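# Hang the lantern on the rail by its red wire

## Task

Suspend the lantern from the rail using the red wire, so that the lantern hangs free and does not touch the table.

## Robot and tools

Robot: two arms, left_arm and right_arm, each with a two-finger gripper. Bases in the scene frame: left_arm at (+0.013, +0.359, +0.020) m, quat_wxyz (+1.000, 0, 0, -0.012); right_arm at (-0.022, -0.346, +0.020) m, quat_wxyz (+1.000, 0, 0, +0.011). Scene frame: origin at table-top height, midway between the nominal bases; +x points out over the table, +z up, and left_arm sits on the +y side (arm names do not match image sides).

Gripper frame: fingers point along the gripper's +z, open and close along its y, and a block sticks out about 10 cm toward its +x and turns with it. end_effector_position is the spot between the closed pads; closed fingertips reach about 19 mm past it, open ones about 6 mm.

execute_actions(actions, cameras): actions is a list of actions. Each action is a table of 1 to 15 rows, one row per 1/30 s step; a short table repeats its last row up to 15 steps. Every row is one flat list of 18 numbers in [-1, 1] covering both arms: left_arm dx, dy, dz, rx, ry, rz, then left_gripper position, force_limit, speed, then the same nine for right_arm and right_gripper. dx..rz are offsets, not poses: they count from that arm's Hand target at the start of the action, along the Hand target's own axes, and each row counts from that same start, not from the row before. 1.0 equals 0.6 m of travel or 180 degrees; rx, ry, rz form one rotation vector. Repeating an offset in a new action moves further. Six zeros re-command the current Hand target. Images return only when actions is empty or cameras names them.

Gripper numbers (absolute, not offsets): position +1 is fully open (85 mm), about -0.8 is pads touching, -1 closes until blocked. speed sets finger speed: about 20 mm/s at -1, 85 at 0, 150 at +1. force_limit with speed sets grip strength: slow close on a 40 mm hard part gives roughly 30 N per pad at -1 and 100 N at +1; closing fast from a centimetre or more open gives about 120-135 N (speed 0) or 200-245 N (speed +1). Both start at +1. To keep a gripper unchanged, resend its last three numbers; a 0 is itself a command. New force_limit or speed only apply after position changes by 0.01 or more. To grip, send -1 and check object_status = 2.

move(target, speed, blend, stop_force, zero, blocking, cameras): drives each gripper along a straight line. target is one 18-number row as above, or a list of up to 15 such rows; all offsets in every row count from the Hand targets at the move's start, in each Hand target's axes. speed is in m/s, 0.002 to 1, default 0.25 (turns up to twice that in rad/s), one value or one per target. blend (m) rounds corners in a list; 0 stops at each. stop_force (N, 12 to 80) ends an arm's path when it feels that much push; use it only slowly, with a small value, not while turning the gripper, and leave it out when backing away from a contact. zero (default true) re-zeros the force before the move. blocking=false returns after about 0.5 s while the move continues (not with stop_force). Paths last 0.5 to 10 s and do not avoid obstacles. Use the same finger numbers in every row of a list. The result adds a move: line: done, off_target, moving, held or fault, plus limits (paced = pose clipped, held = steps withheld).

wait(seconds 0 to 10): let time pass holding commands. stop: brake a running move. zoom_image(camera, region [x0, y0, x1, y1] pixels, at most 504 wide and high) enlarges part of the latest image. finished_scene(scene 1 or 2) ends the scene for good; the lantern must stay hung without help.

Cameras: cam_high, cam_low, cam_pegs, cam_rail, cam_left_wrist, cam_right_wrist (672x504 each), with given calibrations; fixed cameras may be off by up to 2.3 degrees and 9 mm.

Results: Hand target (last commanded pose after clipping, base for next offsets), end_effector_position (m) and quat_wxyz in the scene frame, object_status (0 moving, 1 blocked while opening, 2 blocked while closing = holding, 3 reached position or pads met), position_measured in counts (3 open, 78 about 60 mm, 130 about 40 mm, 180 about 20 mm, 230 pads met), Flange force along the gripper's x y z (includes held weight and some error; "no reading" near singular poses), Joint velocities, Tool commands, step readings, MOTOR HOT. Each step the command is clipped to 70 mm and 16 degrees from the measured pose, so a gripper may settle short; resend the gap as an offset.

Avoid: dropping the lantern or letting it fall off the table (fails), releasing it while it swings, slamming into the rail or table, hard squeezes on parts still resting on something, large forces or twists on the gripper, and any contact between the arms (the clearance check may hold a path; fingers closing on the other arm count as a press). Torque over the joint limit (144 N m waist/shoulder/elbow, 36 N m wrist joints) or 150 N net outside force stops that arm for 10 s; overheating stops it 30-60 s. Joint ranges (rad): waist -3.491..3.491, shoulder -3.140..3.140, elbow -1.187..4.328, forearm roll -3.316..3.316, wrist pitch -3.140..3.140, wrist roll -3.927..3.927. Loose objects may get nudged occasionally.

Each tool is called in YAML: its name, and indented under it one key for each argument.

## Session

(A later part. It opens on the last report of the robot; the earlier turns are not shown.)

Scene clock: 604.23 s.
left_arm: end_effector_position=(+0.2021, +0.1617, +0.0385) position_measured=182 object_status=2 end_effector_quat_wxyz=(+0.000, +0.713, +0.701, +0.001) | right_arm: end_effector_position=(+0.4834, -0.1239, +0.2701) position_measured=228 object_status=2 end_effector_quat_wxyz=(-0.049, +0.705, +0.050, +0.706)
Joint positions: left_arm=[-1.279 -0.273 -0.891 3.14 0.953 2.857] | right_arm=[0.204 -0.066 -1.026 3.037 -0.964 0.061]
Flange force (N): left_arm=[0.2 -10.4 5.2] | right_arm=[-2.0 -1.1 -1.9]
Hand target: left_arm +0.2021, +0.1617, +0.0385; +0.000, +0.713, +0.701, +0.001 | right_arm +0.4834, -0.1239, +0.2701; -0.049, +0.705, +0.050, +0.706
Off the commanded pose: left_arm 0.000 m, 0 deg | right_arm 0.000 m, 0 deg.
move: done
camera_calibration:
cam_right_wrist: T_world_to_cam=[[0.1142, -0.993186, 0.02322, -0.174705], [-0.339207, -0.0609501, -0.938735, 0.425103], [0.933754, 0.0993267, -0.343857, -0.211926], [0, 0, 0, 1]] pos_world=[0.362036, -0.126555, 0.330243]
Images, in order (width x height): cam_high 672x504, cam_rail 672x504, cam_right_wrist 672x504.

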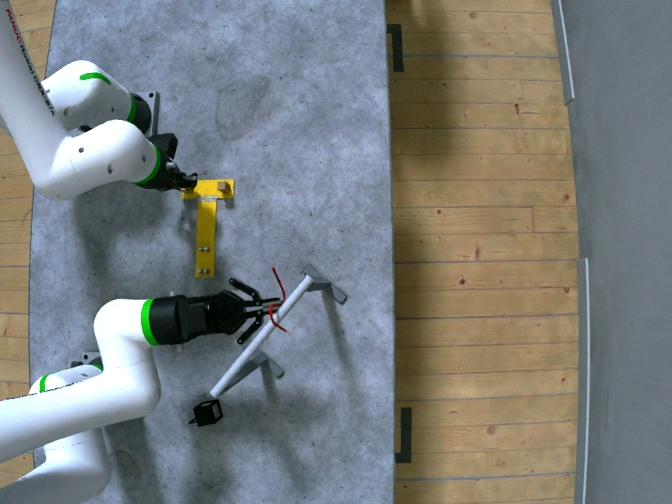

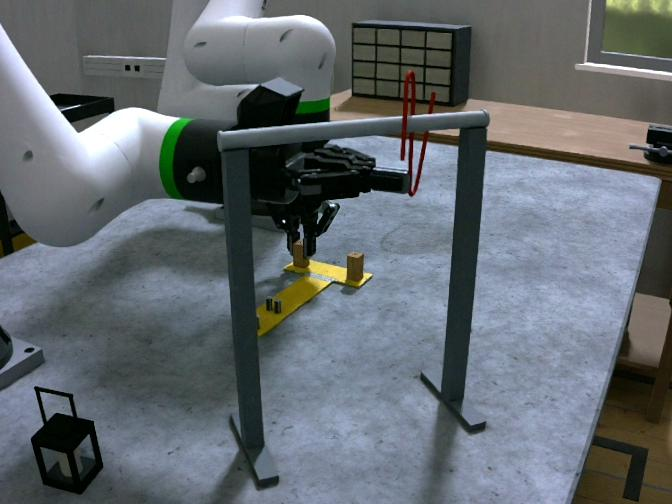

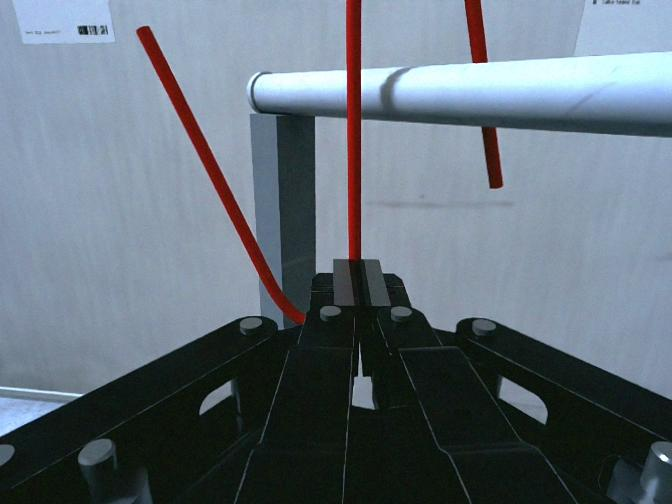

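move:
  target: [0,0,0,0,0,0,-1,0.6,-1,-0.06,0.0,0,0,0,0,-1,0.5,-1]
  speed: 0.012
  stop_force: 12
  cameras: ["cam_right_wrist","cam_high","cam_rail"]

zoom_image:
  camera: "cam_rail"
  region: [300, 40, 520, 240]

Scene clock: 611.70 s.
left_arm: end_effector_position=(+0.2021, +0.1617, +0.0385) position_measured=182 object_status=2 end_effector_quat_wxyz=(+0.000, +0.713, +0.701, +0.001) | right_arm: end_effector_position=(+0.4835, -0.1240, +0.2341) position_measured=228 object_status=2 end_effector_quat_wxyz=(-0.049, +0.705, +0.050, +0.706)
Joint positions: left_arm=[-1.279 -0.273 -0.891 3.14 0.953 2.857] | right_arm=[0.203 0.072 -1.041 3.047 -1.116 0.043]
Flange force (N): left_arm=[0.7 -10.1 5.3] | right_arm=[-1.1 0.6 -0.1]
Hand target: left_arm +0.2021, +0.1617, +0.0385; +0.000, +0.713, +0.701, +0.001 | right_arm +0.4835, -0.1240, +0.2341; -0.049, +0.705, +0.050, +0.706
Off the commanded pose: left_arm 0.000 m, 0 deg | right_arm 0.000 m, 0 deg.
move: done
camera_calibration:
cam_right_wrist: T_world_to_cam=[[0.114195, -0.993187, 0.0232078, -0.173963], [-0.339209, -0.0609372, -0.938735, 0.391305], [0.933754, 0.0993267, -0.343857, -0.224294], [0, 0, 0, 1]] pos_world=[0.362036, -0.126655, 0.294244]
Images, in order (width x height): cam_high 672x504, cam_rail 672x504, cam_right_wrist 672x504.

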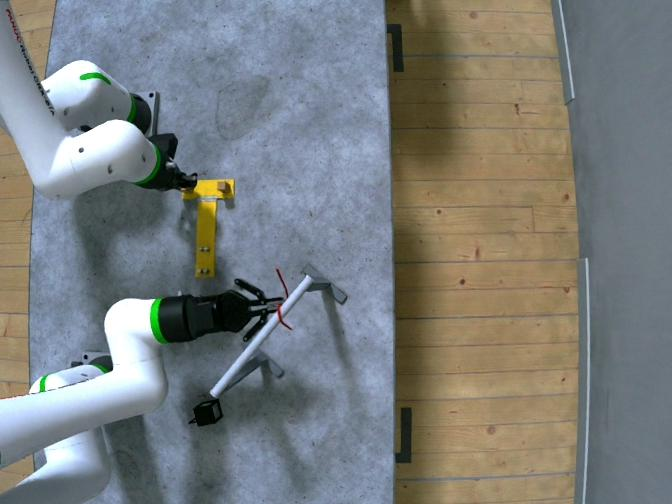

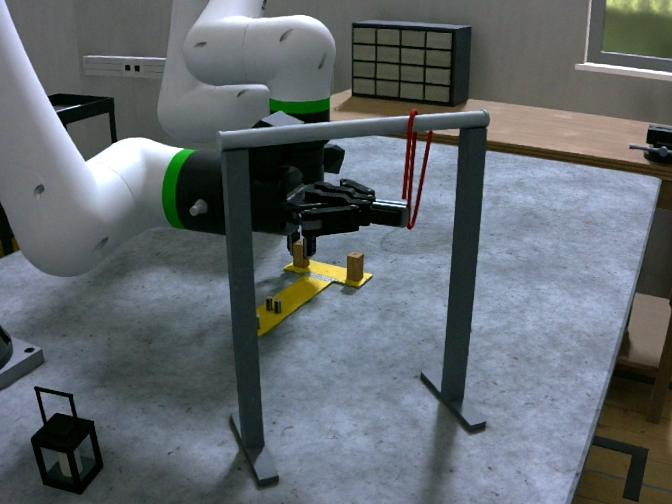

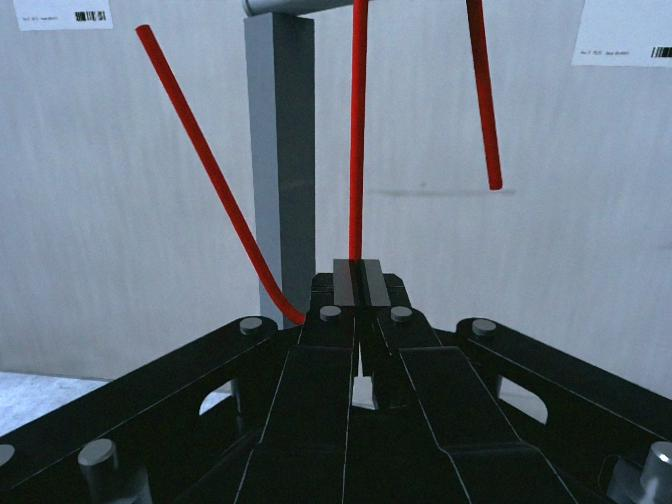

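Scaled by 2.291 from the camera's 672x504 image, which has a finer 960x720 frame.

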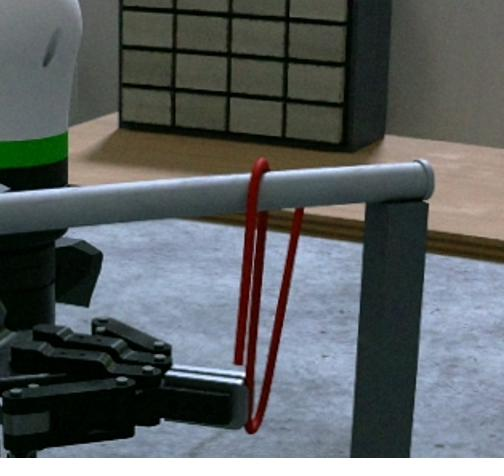

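zoom_image:
  camera: "cam_high"
  region: [170, 370, 250, 450]

zoom_image:
  camera: "cam_rail"
  region: [10, 370, 130, 500]

zoom_image:
  camera: "cam_low"
  region: [60, 200, 150, 300]

zoom_image:
  camera: "cam_low"
  region: [200, 60, 400, 300]

Scaled by 6.300 from the camera's 672x504 image, which has a finer 960x720 frame.

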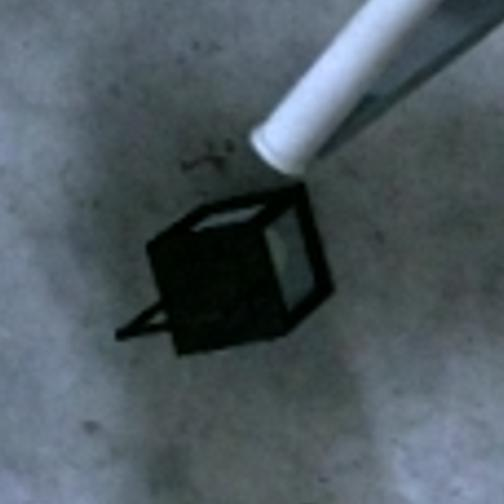

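Scaled by 3.877 from the camera's 672x504 image, which has a finer 960x720 frame.

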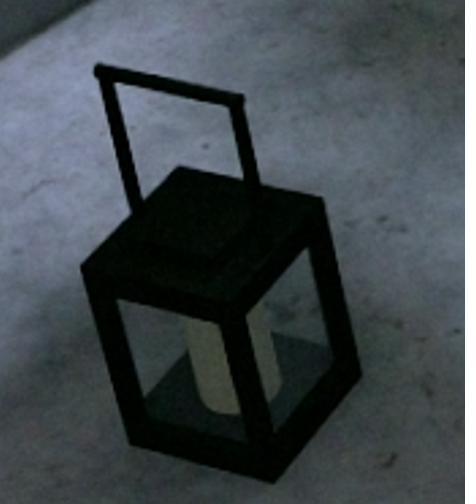

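This scene's latest camera images include none from cam_low. They are from: cam_high, cam_rail, cam_right_wrist. cam_low's image comes with the result of a call that names it in "cameras".

This scene's latest camera images include none from cam_low. They are from: cam_high, cam_rail, cam_right_wrist. cam_low's image comes with the result of a call that names it in "cameras".

move:
  target:
    - [0,0,0,0,0,0,-1,0.6,-1,0.06,0,0,0,0,0,-1,0.5,-1]
    - [0,0,0,0,0,0,-1,0.6,-1,0.15,-0.007,0,0,0,0,-1,0.5,-1]
    - [0,0,0,0,0,0,-1,0.6,-1,0.15,-0.17,0,0,0,0,-1,0.5,-1]
    - [0,0,0,0,0,0,-1,0.6,-1,0.177,-0.15,-0.187,0,0,0,-1,0.5,-1]
  speed: [0.06,0.06,0.08,0.2]
  blend: 0.005
  cameras: ["cam_right_wrist","cam_high","cam_low"]

zoom_image:
  camera: "cam_low"
  region: [60, 200, 150, 300]

Scene clock: 678.17 s.
left_arm: end_effector_position=(+0.2021, +0.1617, +0.0385) position_measured=182 object_status=2 end_effector_quat_wxyz=(+0.000, +0.713, +0.701, +0.001) | right_arm: end_effector_position=(+0.3596, -0.0505, +0.3400) position_measured=228 object_status=2 end_effector_quat_wxyz=(-0.049, +0.705, +0.050, +0.706)
Joint positions: left_arm=[-1.279 -0.273 -0.891 3.14 0.953 2.857] | right_arm=[0.999 -0.264 -1.143 2.138 -1.154 0.569]
Flange force (N): left_arm=[0.6 -10.0 5.8] | right_arm=no reading
Hand target: left_arm +0.2021, +0.1617, +0.0385; +0.000, +0.713, +0.701, +0.001 | right_arm +0.3596, -0.0505, +0.3400; -0.049, +0.705, +0.050, +0.706
Off the commanded pose: left_arm 0.000 m, 0 deg | right_arm 0.000 m, 0 deg.
move: done
camera_calibration:
cam_right_wrist: T_world_to_cam=[[0.114195, -0.993187, 0.0232078, -0.0892706], [-0.339209, -0.0609372, -0.938735, 0.453074], [0.933754, 0.0993267, -0.343857, -0.0795228], [0, 0, 0, 1]] pos_world=[0.238136, -0.0531547, 0.400044]
Images, in order (width x height): cam_high 672x504, cam_low 672x504, cam_right_wrist 672x504.

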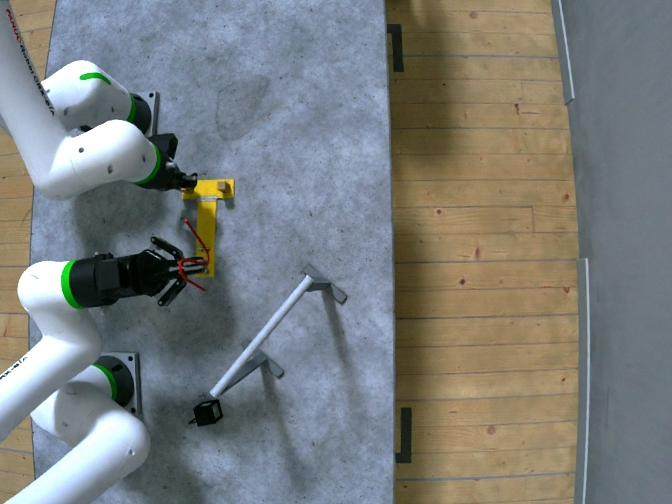

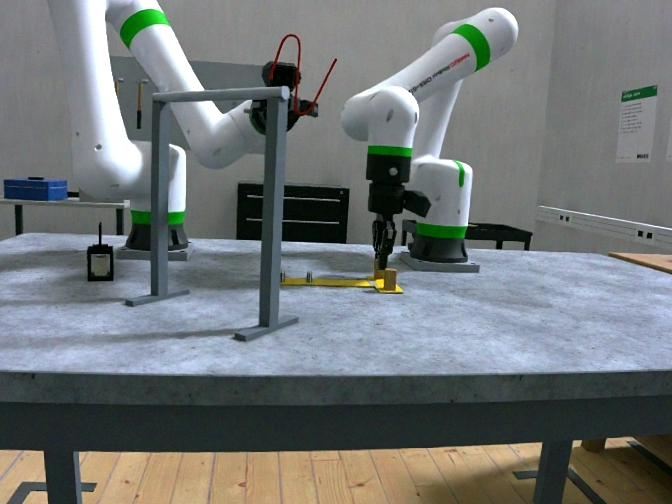

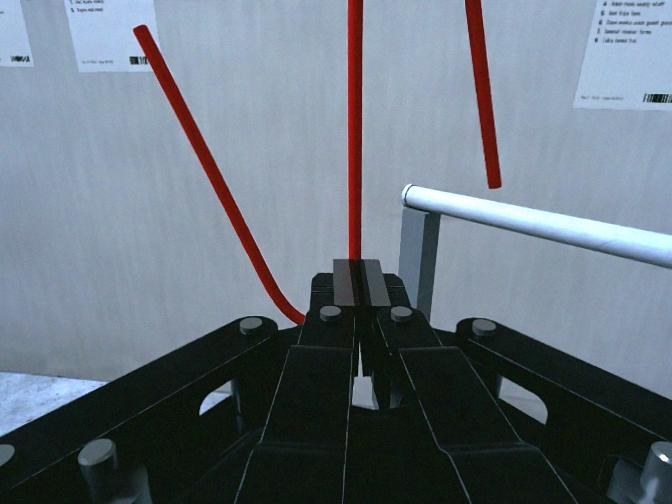

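Scaled by 5.040 from the camera's 672x504 image, which has a finer 960x720 frame.

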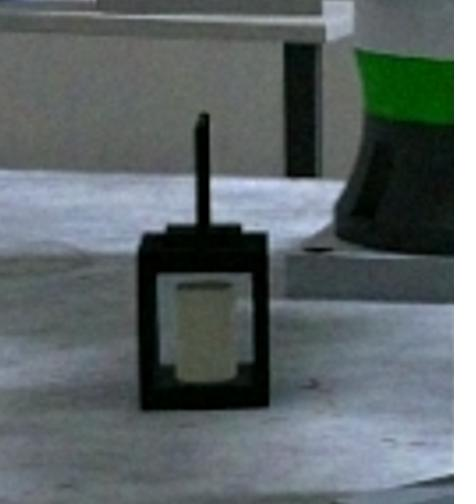

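move:
  target: [0,0,0,0,0,0,-1,0.6,-1,-0.367,-0.08,0.028,-0.418,-0.363,0.418,-1,0.5,-1]
  speed: 0.2

move:
  target: [0,0,0,0,0,0,-1,0.6,-1,0,0,0.163,0,0,0,-1,0.5,-1]
  speed: 0.03
  cameras: ["cam_right_wrist","cam_high","cam_pegs"]

Scene clock: 689.30 s.
left_arm: end_effector_position=(+0.2021, +0.1617, +0.0385) position_measured=182 object_status=2 end_effector_quat_wxyz=(+0.000, +0.713, +0.701, +0.001) | right_arm: end_effector_position=(+0.3625, -0.0351, +0.2720) position_measured=228 object_status=2 end_effector_quat_wxyz=(-0.039, +0.807, -0.224, +0.545)
Joint positions: left_arm=[-1.279 -0.273 -0.891 3.14 0.953 2.857] | right_arm=[1.381 -0.028 -0.815 1.249 -1.304 0.48]
Flange force (N): left_arm=[0.8 -10.7 5.4] | right_arm=[-2.0 2.8 1.7]
Hand target: left_arm +0.2021, +0.1617, +0.0385; +0.000, +0.713, +0.701, +0.001 | right_arm +0.3625, -0.0352, +0.2720; -0.039, +0.807, -0.224, +0.545 (not the last commanded pose)
Off the commanded pose: left_arm 0.000 m, 0 deg | right_arm 0.156 m, 86 deg.
move: held (right_arm; a check stopped the path); limits=held
pose unreachable (right arm): on one or more control steps of this call, first in action 0 (counted from 0), this arm could not follow its commanded pose, so it was not sent that pose on those steps. It may still have moved: this result reports where it is.
cause: moving toward the commanded pose would bring a part of the arm too close to another arm (a part of this arm just beyond joint 5 (wrist pitch) and a part of the left arm just beyond its joint 4 (forearm roll), 7 mm apart when this arm was first held).

Scene clock: 692.87 s.
left_arm: end_effector_position=(+0.2021, +0.1617, +0.0385) position_measured=182 object_status=2 end_effector_quat_wxyz=(+0.000, +0.713, +0.701, +0.001) | right_arm: end_effector_position=(+0.4502, -0.0530, +0.2327) position_measured=228 object_status=2 end_effector_quat_wxyz=(-0.039, +0.807, -0.224, +0.545)
Joint positions: left_arm=[-1.279 -0.273 -0.891 3.14 0.953 2.857] | right_arm=[1.065 0.071 -0.827 1.513 -1.077 0.405]
Flange force (N): left_arm=[0.4 -9.9 5.3] | right_arm=[-2.4 2.5 0.9]
Hand target: left_arm +0.2021, +0.1617, +0.0385; +0.000, +0.713, +0.701, +0.001 | right_arm +0.4502, -0.0530, +0.2327; -0.039, +0.807, -0.224, +0.545
Off the commanded pose: left_arm 0.000 m, 0 deg | right_arm 0.000 m, 0 deg.
move: done
camera_calibration:
cam_right_wrist: T_world_to_cam=[[-0.336112, -0.900199, -0.276893, 0.177973], [-0.600026, 0.43128, -0.67377, 0.464829], [0.725946, -0.0603196, -0.685101, -0.0363909], [0, 0, 0, 1]] pos_world=[0.365146, -0.0424556, 0.337536]
Images, in order (width x height): cam_high 672x504, cam_pegs 672x504, cam_right_wrist 672x504.

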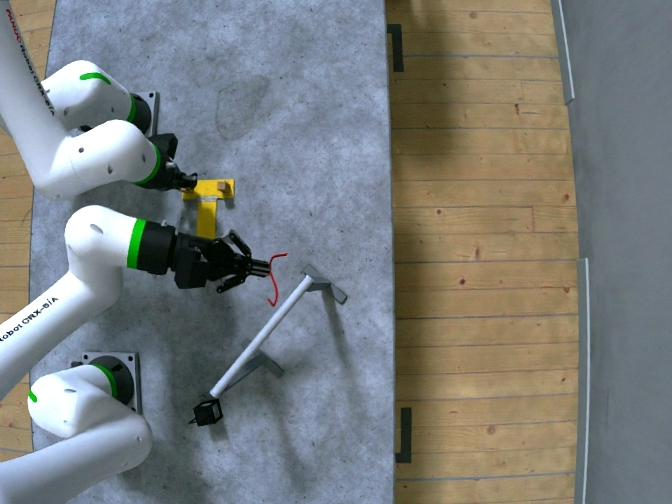

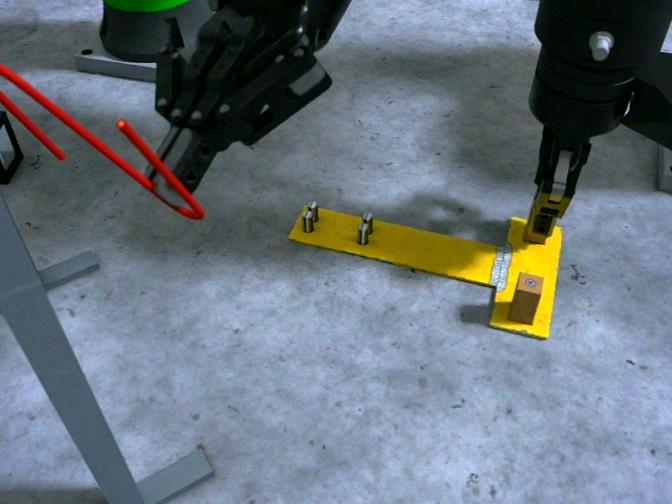

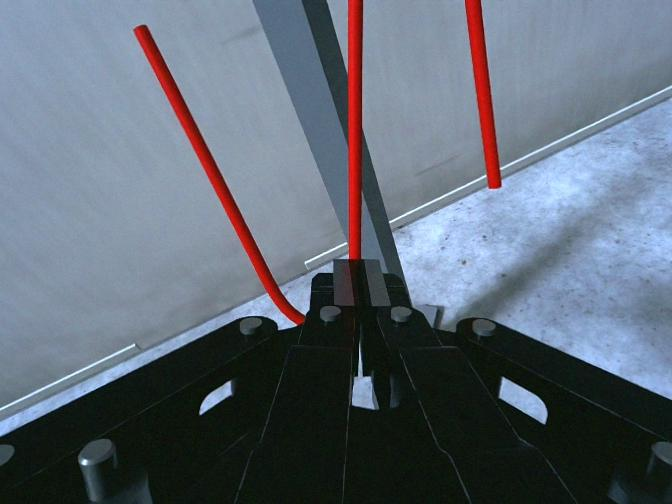

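move:
  target:
    - [0,0,0,0,0,0,0.2,0.6,-1,0,0,0,0,0,0,-1,0.5,-1]
    - [0,0,-0.2,0,0,0,0.2,0.6,-1,0,0,0,0,0,0,-1,0.5,-1]
    - [0.3,0,-0.3,0,0,0,0.2,0.6,-1,0,0,0,0,0,0,-1,0.5,-1]
  speed: [0.1,0.1,0.25]

move:
  target: [0,0,0,0,0,0,0.2,0.6,-1,-0.2675,0.0315,-0.046,-0.289,-0.251,0.289,-1,0.5,-1]
  speed: 0.2
  cameras: ["cam_high"]

Scene clock: 707.57 s.
left_arm: end_effector_position=(+0.2052, +0.3415, +0.2186) position_measured=104 object_status=3 end_effector_quat_wxyz=(+0.000, +0.713, +0.701, +0.001) | right_arm: end_effector_position=(+0.4502, -0.0530, +0.2327) position_measured=228 object_status=2 end_effector_quat_wxyz=(-0.039, +0.807, -0.224, +0.545)
Joint positions: left_arm=[-0.807 -0.774 -0.698 3.14 1.647 2.385] | right_arm=[1.065 0.071 -0.827 1.513 -1.077 0.405]
Flange force (N): left_arm=no reading | right_arm=[-2.2 2.3 0.9]
Hand target: left_arm +0.2052, +0.3415, +0.2186; +0.000, +0.713, +0.701, +0.001 | right_arm +0.4502, -0.0530, +0.2327; -0.039, +0.807, -0.224, +0.545
Off the commanded pose: left_arm 0.000 m, 0 deg | right_arm 0.000 m, 0 deg.
move: done

Scene clock: 711.73 s.
left_arm: end_effector_position=(+0.2052, +0.3415, +0.2186) position_measured=104 object_status=3 end_effector_quat_wxyz=(+0.000, +0.713, +0.701, +0.001) | right_arm: end_effector_position=(+0.3705, -0.0001, +0.0995) position_measured=228 object_status=2 end_effector_quat_wxyz=(-0.001, +0.707, -0.707, +0.001)
Joint positions: left_arm=[-0.807 -0.774 -0.698 3.14 1.647 2.385] | right_arm=[0.952 0.292 -0.155 0.002 -1.123 0.596]
Flange force (N): left_arm=no reading | right_arm=[1.2 1.7 3.4]
Hand target: left_arm +0.2052, +0.3415, +0.2186; +0.000, +0.713, +0.701, +0.001 | right_arm +0.3705, -0.0002, +0.0995; +0.000, +0.707, -0.707, +0.001
Off the commanded pose: left_arm 0.000 m, 0 deg | right_arm 0.000 m, 0 deg.
move: done
Images, in order (width x height): cam_high 672x504.

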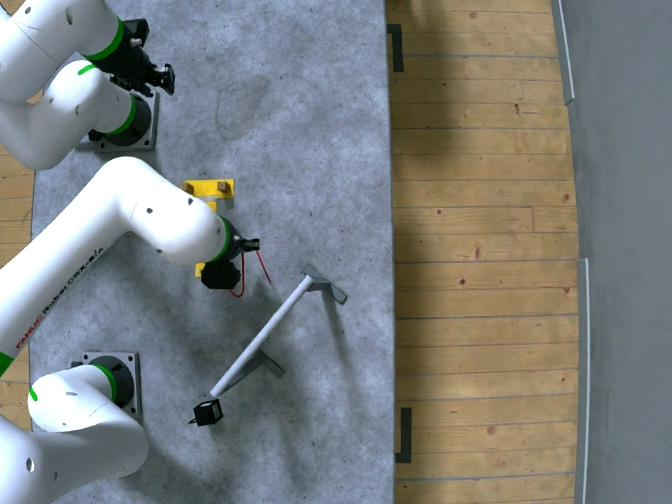

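move:
  target: [0,0,0,0,0,0,0.2,0.6,-1,0,0,0.131,0,0,0,-1,0.5,-1]
  speed: 0.02
  stop_force: 12

move:
  target:
    - [0,0,0,0,0,0,0.2,0.6,-1,0,0,0,0,0,0,-0.16,0.5,-1]
    - [0,0,0,0,0,0,0.2,0.6,-1,0,0,-0.3,0,0,0,-0.16,0.5,-1]
  speed: 0.08
  cameras: ["cam_right_wrist","cam_high","cam_pegs"]

Scene clock: 720.43 s.
left_arm: end_effector_position=(+0.2052, +0.3415, +0.2186) position_measured=104 object_status=3 end_effector_quat_wxyz=(+0.000, +0.713, +0.701, +0.001) | right_arm: end_effector_position=(+0.3707, -0.0002, +0.0212) position_measured=228 object_status=2 end_effector_quat_wxyz=(-0.001, +0.707, -0.707, +0.001)
Joint positions: left_arm=[-0.807 -0.774 -0.698 3.14 1.647 2.385] | right_arm=[0.952 0.391 -0.231 0.002 -0.948 0.596]
Flange force (N): left_arm=no reading | right_arm=[3.2 4.5 -15.1]
Hand target: left_arm +0.2052, +0.3415, +0.2186; +0.000, +0.713, +0.701, +0.001 | right_arm +0.3706, -0.0002, +0.0212; -0.001, +0.707, -0.707, +0.001
Off the commanded pose: left_arm 0.000 m, 0 deg | right_arm 0.000 m, 0 deg.
move: contact (right_arm)

Scene clock: 724.77 s.
left_arm: end_effector_position=(+0.2052, +0.3415, +0.2186) position_measured=104 object_status=3 end_effector_quat_wxyz=(+0.000, +0.713, +0.701, +0.001) | right_arm: end_effector_position=(+0.3703, -0.0001, +0.2012) position_measured=149 object_status=3 end_effector_quat_wxyz=(-0.001, +0.707, -0.707, +0.001)
Joint positions: left_arm=[-0.807 -0.774 -0.698 3.14 1.647 2.385] | right_arm=[0.952 0.211 -0.006 0.002 -1.353 0.596]
Flange force (N): left_arm=no reading | right_arm=[1.5 2.0 3.5]
Hand target: left_arm +0.2052, +0.3415, +0.2186; +0.000, +0.713, +0.701, +0.001 | right_arm +0.3703, -0.0001, +0.2012; -0.001, +0.707, -0.707, +0.001
Off the commanded pose: left_arm 0.000 m, 0 deg | right_arm 0.000 m, 0 deg.
move: done
camera_calibration:
cam_right_wrist: T_world_to_cam=[[-0.999439, -0.0224899, 0.0248344, 0.374981], [-0.0125305, 0.938343, 0.345479, -0.0497042], [-0.031073, 0.344974, -0.938098, 0.334594], [0, 0, 0, 1]] pos_world=[0.384545, -0.0603531, 0.321741]
Images, in order (width x height): cam_high 672x504, cam_pegs 672x504, cam_right_wrist 672x504.

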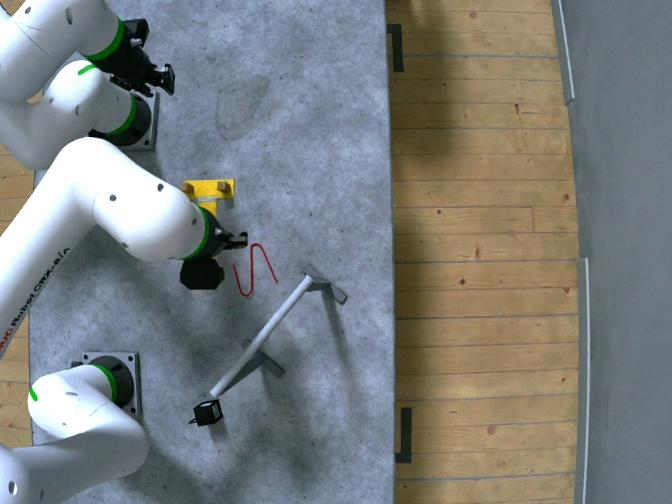

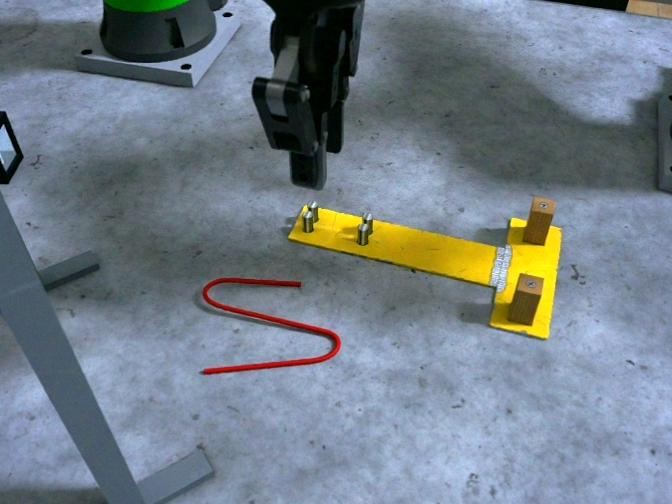

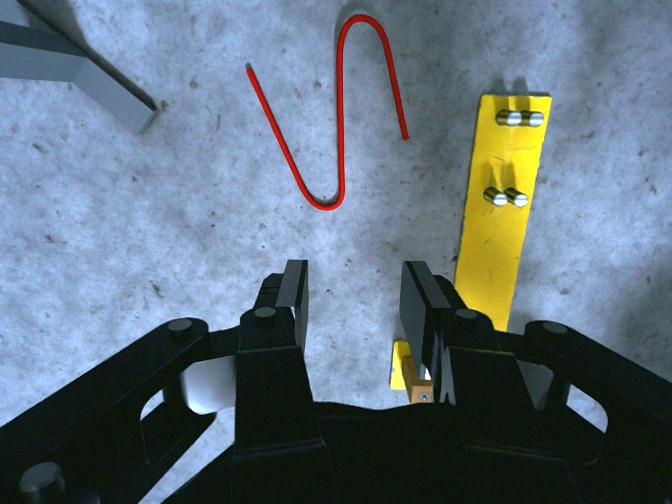

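move:
  target:
    - [0,0,0,0,0,0,0.2,0.6,-1,0.3,0.25,-0.083,0,0,0.214,-0.16,0.5,-1]
    - [0,0,0,0,0,0,0.2,0.6,-1,0.667,0.167,-0.083,0,0,0.428,-0.16,0.5,-1]
  speed: 0.2
  blend: 0.05
  cameras: ["cam_right_wrist","cam_high","cam_rail"]

Scene clock: 740.30 s.
left_arm: end_effector_position=(+0.2052, +0.3415, +0.2186) position_measured=104 object_status=3 end_effector_quat_wxyz=(+0.000, +0.713, +0.701, +0.001) | right_arm: end_effector_position=(+0.2704, -0.4004, +0.2509) position_measured=149 object_status=3 end_effector_quat_wxyz=(+0.001, -0.113, +0.994, +0.000)
Joint positions: left_arm=[-0.807 -0.774 -0.698 3.14 1.647 2.385] | right_arm=[0.246 -0.409 -0.451 0.001 -1.527 -0.042]
Flange force (N): left_arm=no reading | right_arm=[1.5 1.0 4.3]
Hand target: left_arm +0.2052, +0.3415, +0.2186; +0.000, +0.713, +0.701, +0.001 | right_arm +0.2704, -0.4004, +0.2509; +0.001, -0.113, +0.994, +0.000
Off the commanded pose: left_arm 0.000 m, 0 deg | right_arm 0.000 m, 0 deg.
move: done
camera_calibration:
cam_right_wrist: T_world_to_cam=[[-0.246031, 0.968918, 0.0258155, 0.457884], [0.911087, 0.222094, 0.347268, -0.229464], [0.330741, 0.108959, -0.937411, 0.323736], [0, 0, 0, 1]] pos_world=[0.214643, -0.427963, 0.371338]
Images, in order (width x height): cam_high 672x504, cam_rail 672x504, cam_right_wrist 672x504.

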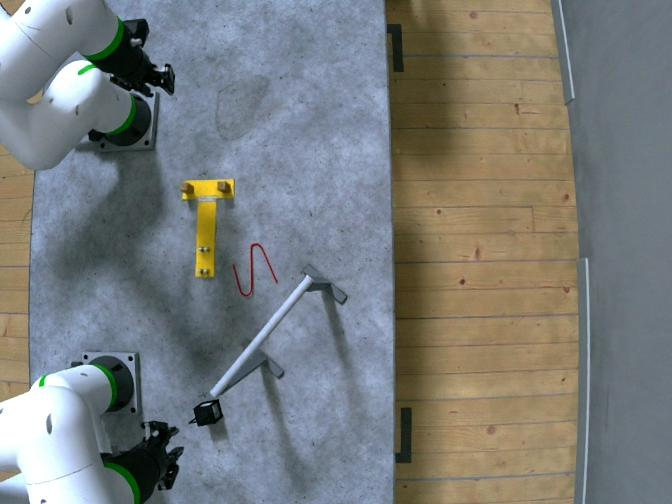

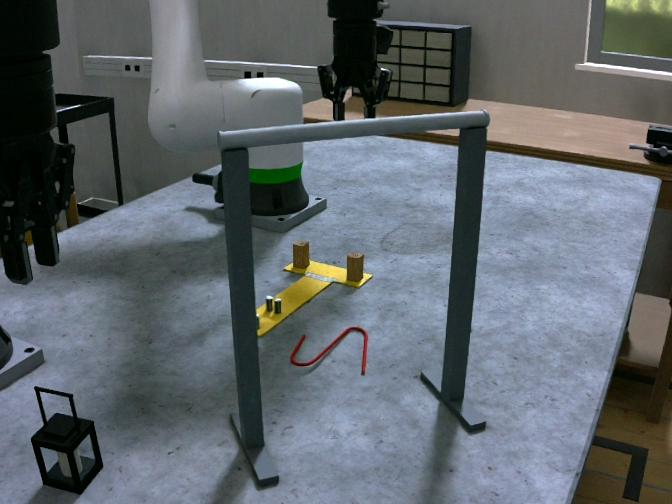

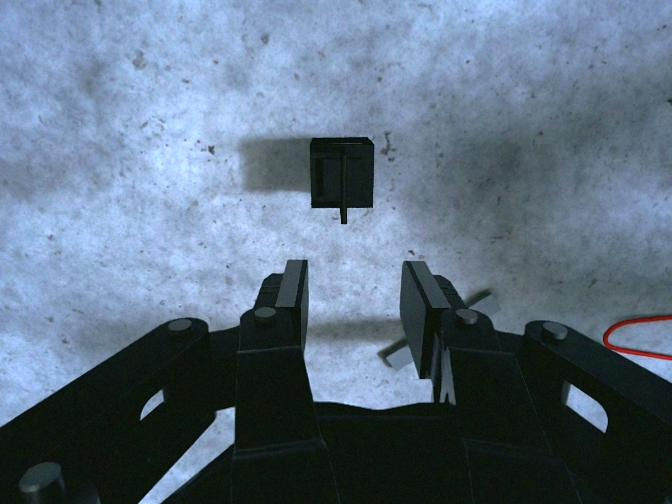

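move:
  target:
    - [0,0,0,0,0,0,0.2,0.6,-1,0.0105,-0.001,0.1,0,0,0,-0.16,0.5,-1]
    - [0,0,0,0,0,0,0.2,0.6,-1,0.0105,-0.001,0.228,0,0,0,-0.16,0.5,-1]
  speed: 0.05
  stop_force: 12
  cameras: ["cam_right_wrist","cam_rail"]

zoom_image:
  camera: "cam_rail"
  region: [0, 280, 200, 504]

Scene clock: 752.00 s.
left_arm: end_effector_position=(+0.2052, +0.3415, +0.2186) position_measured=104 object_status=3 end_effector_quat_wxyz=(+0.000, +0.713, +0.701, +0.001) | right_arm: end_effector_position=(+0.2646, -0.4024, +0.1141) position_measured=149 object_status=3 end_effector_quat_wxyz=(+0.001, -0.113, +0.994, +0.000)
Joint positions: left_arm=[-0.807 -0.774 -0.698 3.14 1.647 2.385] | right_arm=[0.244 -0.339 -0.734 0.001 -1.175 -0.04]
Flange force (N): left_arm=no reading | right_arm=[1.4 0.9 3.1]
Hand target: left_arm +0.2052, +0.3415, +0.2186; +0.000, +0.713, +0.701, +0.001 | right_arm +0.2646, -0.4024, +0.1141; +0.001, -0.113, +0.994, +0.000
Off the commanded pose: left_arm 0.000 m, 0 deg | right_arm 0.000 m, 0 deg.
move: done
camera_calibration:
cam_right_wrist: T_world_to_cam=[[-0.246031, 0.968918, 0.0258155, 0.461926], [0.911087, 0.222094, 0.347268, -0.17623], [0.330741, 0.108959, -0.937411, 0.197634], [0, 0, 0, 1]] pos_world=[0.208843, -0.429963, 0.234538]
Images, in order (width x height): cam_rail 672x504, cam_right_wrist 672x504.

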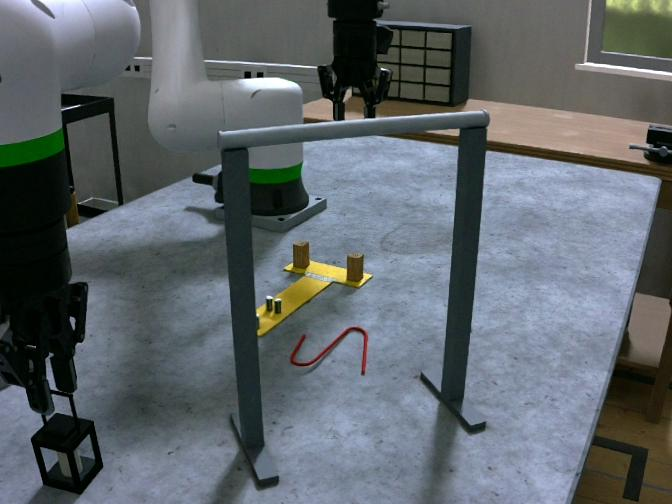

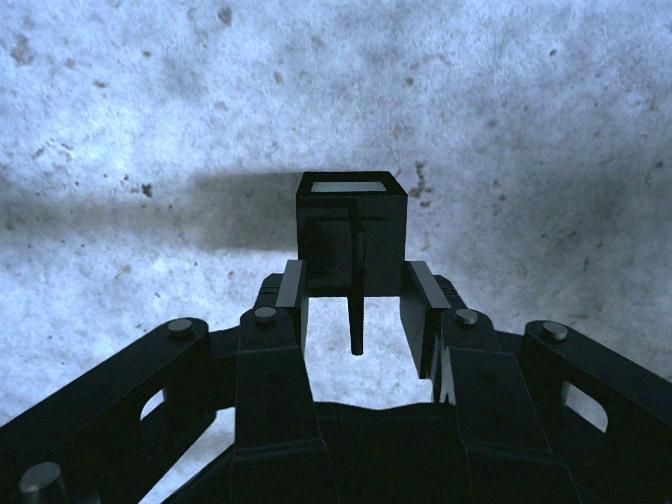

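Scaled by 2.250 from the camera's 672x504 image, which has a finer 960x720 frame.

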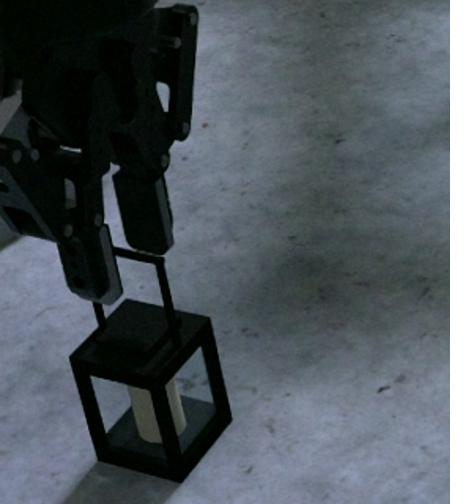

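move:
  target:
    - [0,0,0,0,0,0,0.2,0.6,-1,0,0,0.008,0,0,0,-0.16,-0.3,-1]
    - [0,0,0,0,0,0,0.2,0.6,-1,0,0,0.008,0,0,0,-1,-0.3,-1]
  speed: 0.05

move:
  target: [0,0,0,0,0,0,0.2,0.6,-1,0,0,-0.06,0,0,0,-1,-0.3,-1]
  speed: 0.04
  cameras: ["cam_right_wrist","cam_rail"]

Scene clock: 762.27 s.
left_arm: end_effector_position=(+0.2052, +0.3415, +0.2186) position_measured=104 object_status=3 end_effector_quat_wxyz=(+0.000, +0.713, +0.701, +0.001) | right_arm: end_effector_position=(+0.2646, -0.4024, +0.1093) position_measured=225 object_status=0 end_effector_quat_wxyz=(+0.001, -0.113, +0.994, +0.000)
Joint positions: left_arm=[-0.807 -0.774 -0.698 3.14 1.647 2.385] | right_arm=[0.244 -0.333 -0.742 0.001 -1.161 -0.04]
Flange force (N): left_arm=no reading | right_arm=[2.3 1.4 5.3]
Hand target: left_arm +0.2052, +0.3415, +0.2186; +0.000, +0.713, +0.701, +0.001 | right_arm +0.2646, -0.4024, +0.1093; +0.001, -0.113, +0.994, +0.000
Off the commanded pose: left_arm 0.000 m, 0 deg | right_arm 0.000 m, 0 deg.
move: done

Scene clock: 763.47 s.
left_arm: end_effector_position=(+0.2052, +0.3415, +0.2186) position_measured=104 object_status=3 end_effector_quat_wxyz=(+0.000, +0.713, +0.701, +0.001) | right_arm: end_effector_position=(+0.2645, -0.4025, +0.1453) position_measured=225 object_status=2 end_effector_quat_wxyz=(+0.001, -0.113, +0.994, +0.000)
Joint positions: left_arm=[-0.807 -0.774 -0.698 3.14 1.647 2.385] | right_arm=[0.244 -0.374 -0.679 0.001 -1.264 -0.04]
Flange force (N): left_arm=no reading | right_arm=[1.9 0.9 5.3]
Hand target: left_arm +0.2052, +0.3415, +0.2186; +0.000, +0.713, +0.701, +0.001 | right_arm +0.2645, -0.4024, +0.1453; +0.001, -0.113, +0.994, +0.000
Off the commanded pose: left_arm 0.000 m, 0 deg | right_arm 0.000 m, 0 deg.
move: done
camera_calibration:
cam_right_wrist: T_world_to_cam=[[-0.24603, 0.968918, 0.0258149, 0.461121], [0.911099, 0.222097, 0.347235, -0.187057], [0.330709, 0.10895, -0.937423, 0.226887], [0, 0, 0, 1]] pos_world=[0.208843, -0.429963, 0.265738]
Images, in order (width x height): cam_rail 672x504, cam_right_wrist 672x504.

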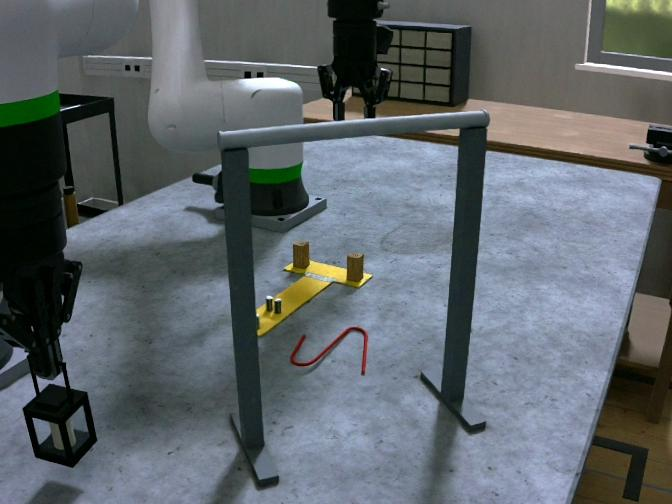

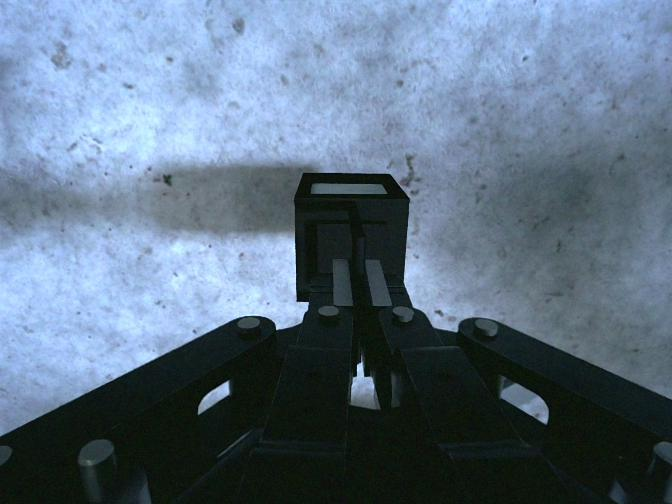

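move:
  target: [0,0,0,0,0,0,0.2,0.6,-1,-0.376,-0.117,0,0,0,0,-1,-0.3,-1]
  speed: 0.12

move:
  target: [0,0,0,0,0,0,0.2,0.6,-1,0,0,0.0605,0,0,0,-1,-0.3,-1]
  speed: 0.015
  stop_force: 12
  cameras: ["cam_right_wrist","cam_rail","cam_high"]

Scene clock: 799.53 s.
left_arm: end_effector_position=(+0.2052, +0.3415, +0.2186) position_measured=104 object_status=3 end_effector_quat_wxyz=(+0.000, +0.713, +0.701, +0.001) | right_arm: end_effector_position=(+0.5001, -0.4200, +0.1457) position_measured=225 object_status=2 end_effector_quat_wxyz=(+0.001, -0.113, +0.994, +0.000)
Joint positions: left_arm=[-0.807 -0.774 -0.698 3.14 1.647 2.385] | right_arm=[0.085 0.258 -0.081 0 -1.229 0.119]
Flange force (N): left_arm=no reading | right_arm=[2.6 1.6 6.0]
Hand target: left_arm +0.2052, +0.3415, +0.2186; +0.000, +0.713, +0.701, +0.001 | right_arm +0.5002, -0.4200, +0.1457; +0.001, -0.113, +0.994, +0.000
Off the commanded pose: left_arm 0.000 m, 0 deg | right_arm 0.000 m, 0 deg.
move: done

Scene clock: 802.60 s.
left_arm: end_effector_position=(+0.2052, +0.3415, +0.2186) position_measured=104 object_status=3 end_effector_quat_wxyz=(+0.000, +0.713, +0.701, +0.001) | right_arm: end_effector_position=(+0.5003, -0.4201, +0.1095) position_measured=225 object_status=2 end_effector_quat_wxyz=(+0.001, -0.113, +0.994, +0.000)
Joint positions: left_arm=[-0.807 -0.774 -0.698 3.14 1.647 2.385] | right_arm=[0.085 0.292 -0.13 0 -1.148 0.119]
Flange force (N): left_arm=no reading | right_arm=[1.7 -1.7 -7.3]
Hand target: left_arm +0.2052, +0.3415, +0.2186; +0.000, +0.713, +0.701, +0.001 | right_arm +0.5003, -0.4201, +0.1095; +0.001, -0.113, +0.994, +0.000
Off the commanded pose: left_arm 0.000 m, 0 deg | right_arm 0.000 m, 0 deg.
move: contact (right_arm)
camera_calibration:
cam_right_wrist: T_world_to_cam=[[-0.246052, 0.968911, 0.0258596, 0.537084], [0.911018, 0.222077, 0.347459, -0.385487], [0.330915, 0.109052, -0.937338, 0.117232], [0, 0, 0, 1]] pos_world=[0.444542, -0.447564, 0.229938]
Images, in order (width x height): cam_high 672x504, cam_rail 672x504, cam_right_wrist 672x504.

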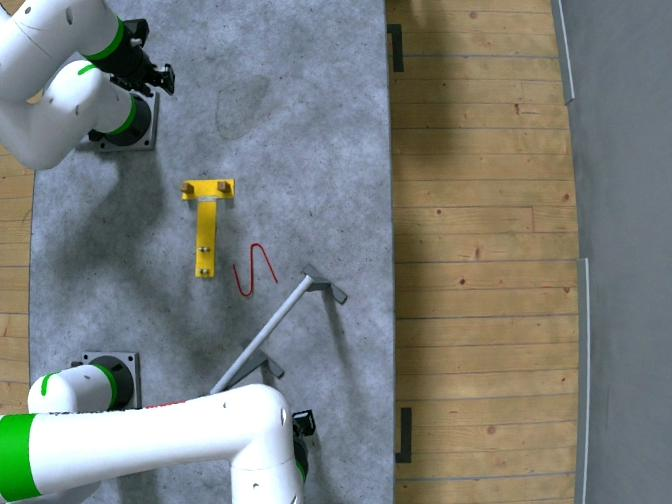

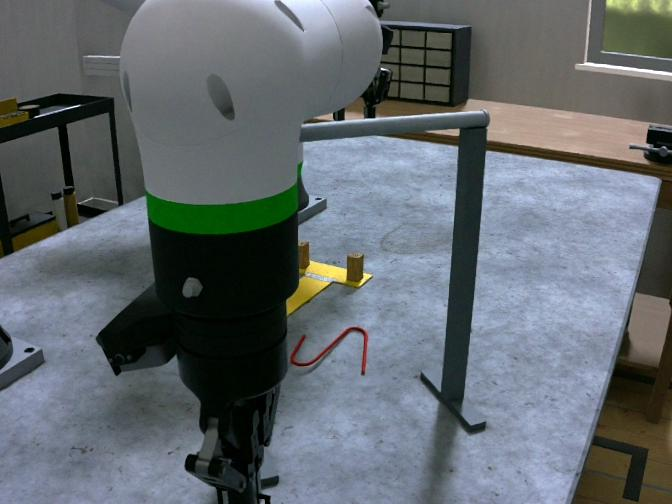

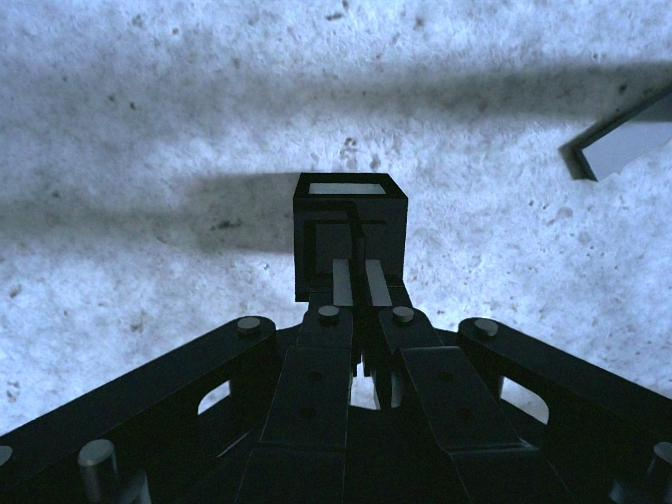

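move:
  target:
    - [0,0,0,0,0,0,0.2,0.6,-1,0,0,0,0,0,0,-0.16,-0.3,-1]
    - [0,0,0,0,0,0,0.2,0.6,-1,0,0,-0.25,0,0,0,-0.16,-0.3,-1]
    - [0,0,0,0,0,0,0.2,0.6,-1,0.4,0.195,-0.25,0,0,-0.1,-0.16,-0.3,-1]
    - [0,0,0,0,0,0,0.2,0.6,-1,0.4045,0.47,-0.2,0,0,-0.25,-0.16,-0.3,-1]
    - [0,0,0,0,0,0,0.2,0.6,-1,0.0607,0.698,0.016,0,0,-0.428,-0.16,-0.3,-1]
  speed: [0.1,0.1,0.25,0.25,0.25]
  blend: [0,0.03,0.05,0.05,0]
  cameras: ["cam_right_wrist","cam_rail","cam_high"]

zoom_image:
  camera: "cam_high"
  region: [220, 380, 370, 500]

Scene clock: 821.73 s.
left_arm: end_effector_position=(+0.2052, +0.3415, +0.2186) position_measured=104 object_status=3 end_effector_quat_wxyz=(+0.000, +0.713, +0.701, +0.001) | right_arm: end_effector_position=(+0.3706, -0.0202, +0.0996) position_measured=149 object_status=3 end_effector_quat_wxyz=(-0.001, +0.707, -0.707, +0.001)
Joint positions: left_arm=[-0.807 -0.774 -0.698 3.14 1.647 2.385] | right_arm=[0.929 0.262 -0.194 0.002 -1.114 0.619]
Flange force (N): left_arm=no reading | right_arm=[1.0 1.7 2.9]
Hand target: left_arm +0.2052, +0.3415, +0.2186; +0.000, +0.713, +0.701, +0.001 | right_arm +0.3706, -0.0202, +0.0996; -0.001, +0.707, -0.707, +0.001
Off the commanded pose: left_arm 0.000 m, 0 deg | right_arm 0.000 m, 0 deg.
move: done
camera_calibration:
cam_right_wrist: T_world_to_cam=[[-0.999445, -0.0224216, 0.0246448, 0.377301], [-0.012529, 0.938311, 0.345564, 0.00423798], [-0.0308726, 0.345064, -0.938071, 0.246149], [0, 0, 0, 1]] pos_world=[0.384744, -0.0804539, 0.220142]
Images, in order (width x height): cam_high 672x504, cam_rail 672x504, cam_right_wrist 672x504.

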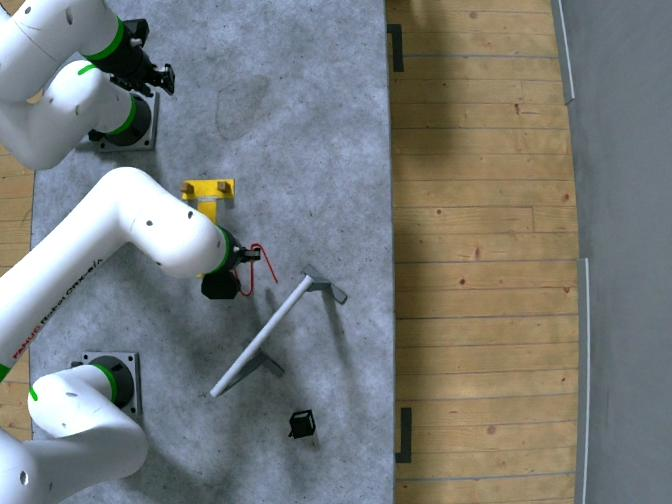

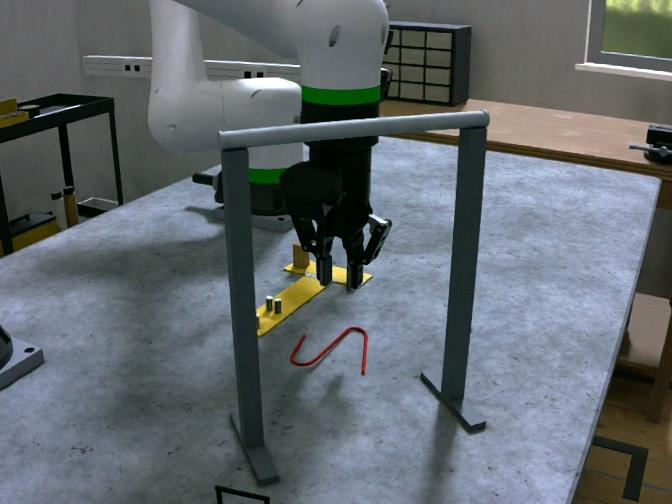

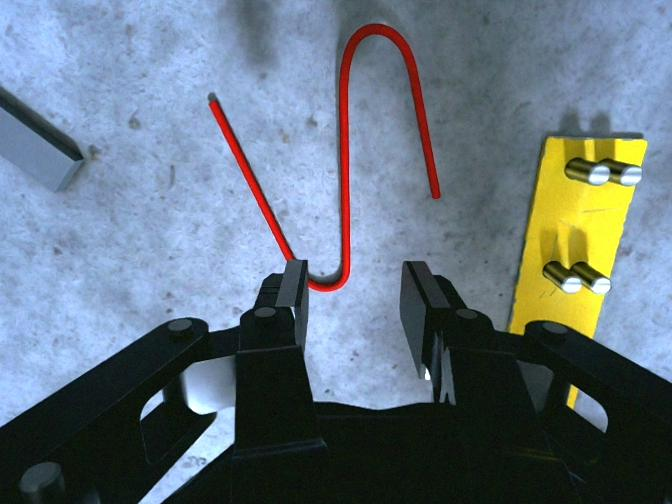

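Scaled by 3.360 from the camera's 672x504 image, which has a finer 960x720 frame.

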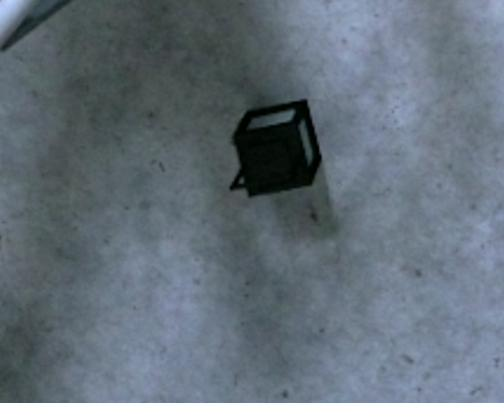

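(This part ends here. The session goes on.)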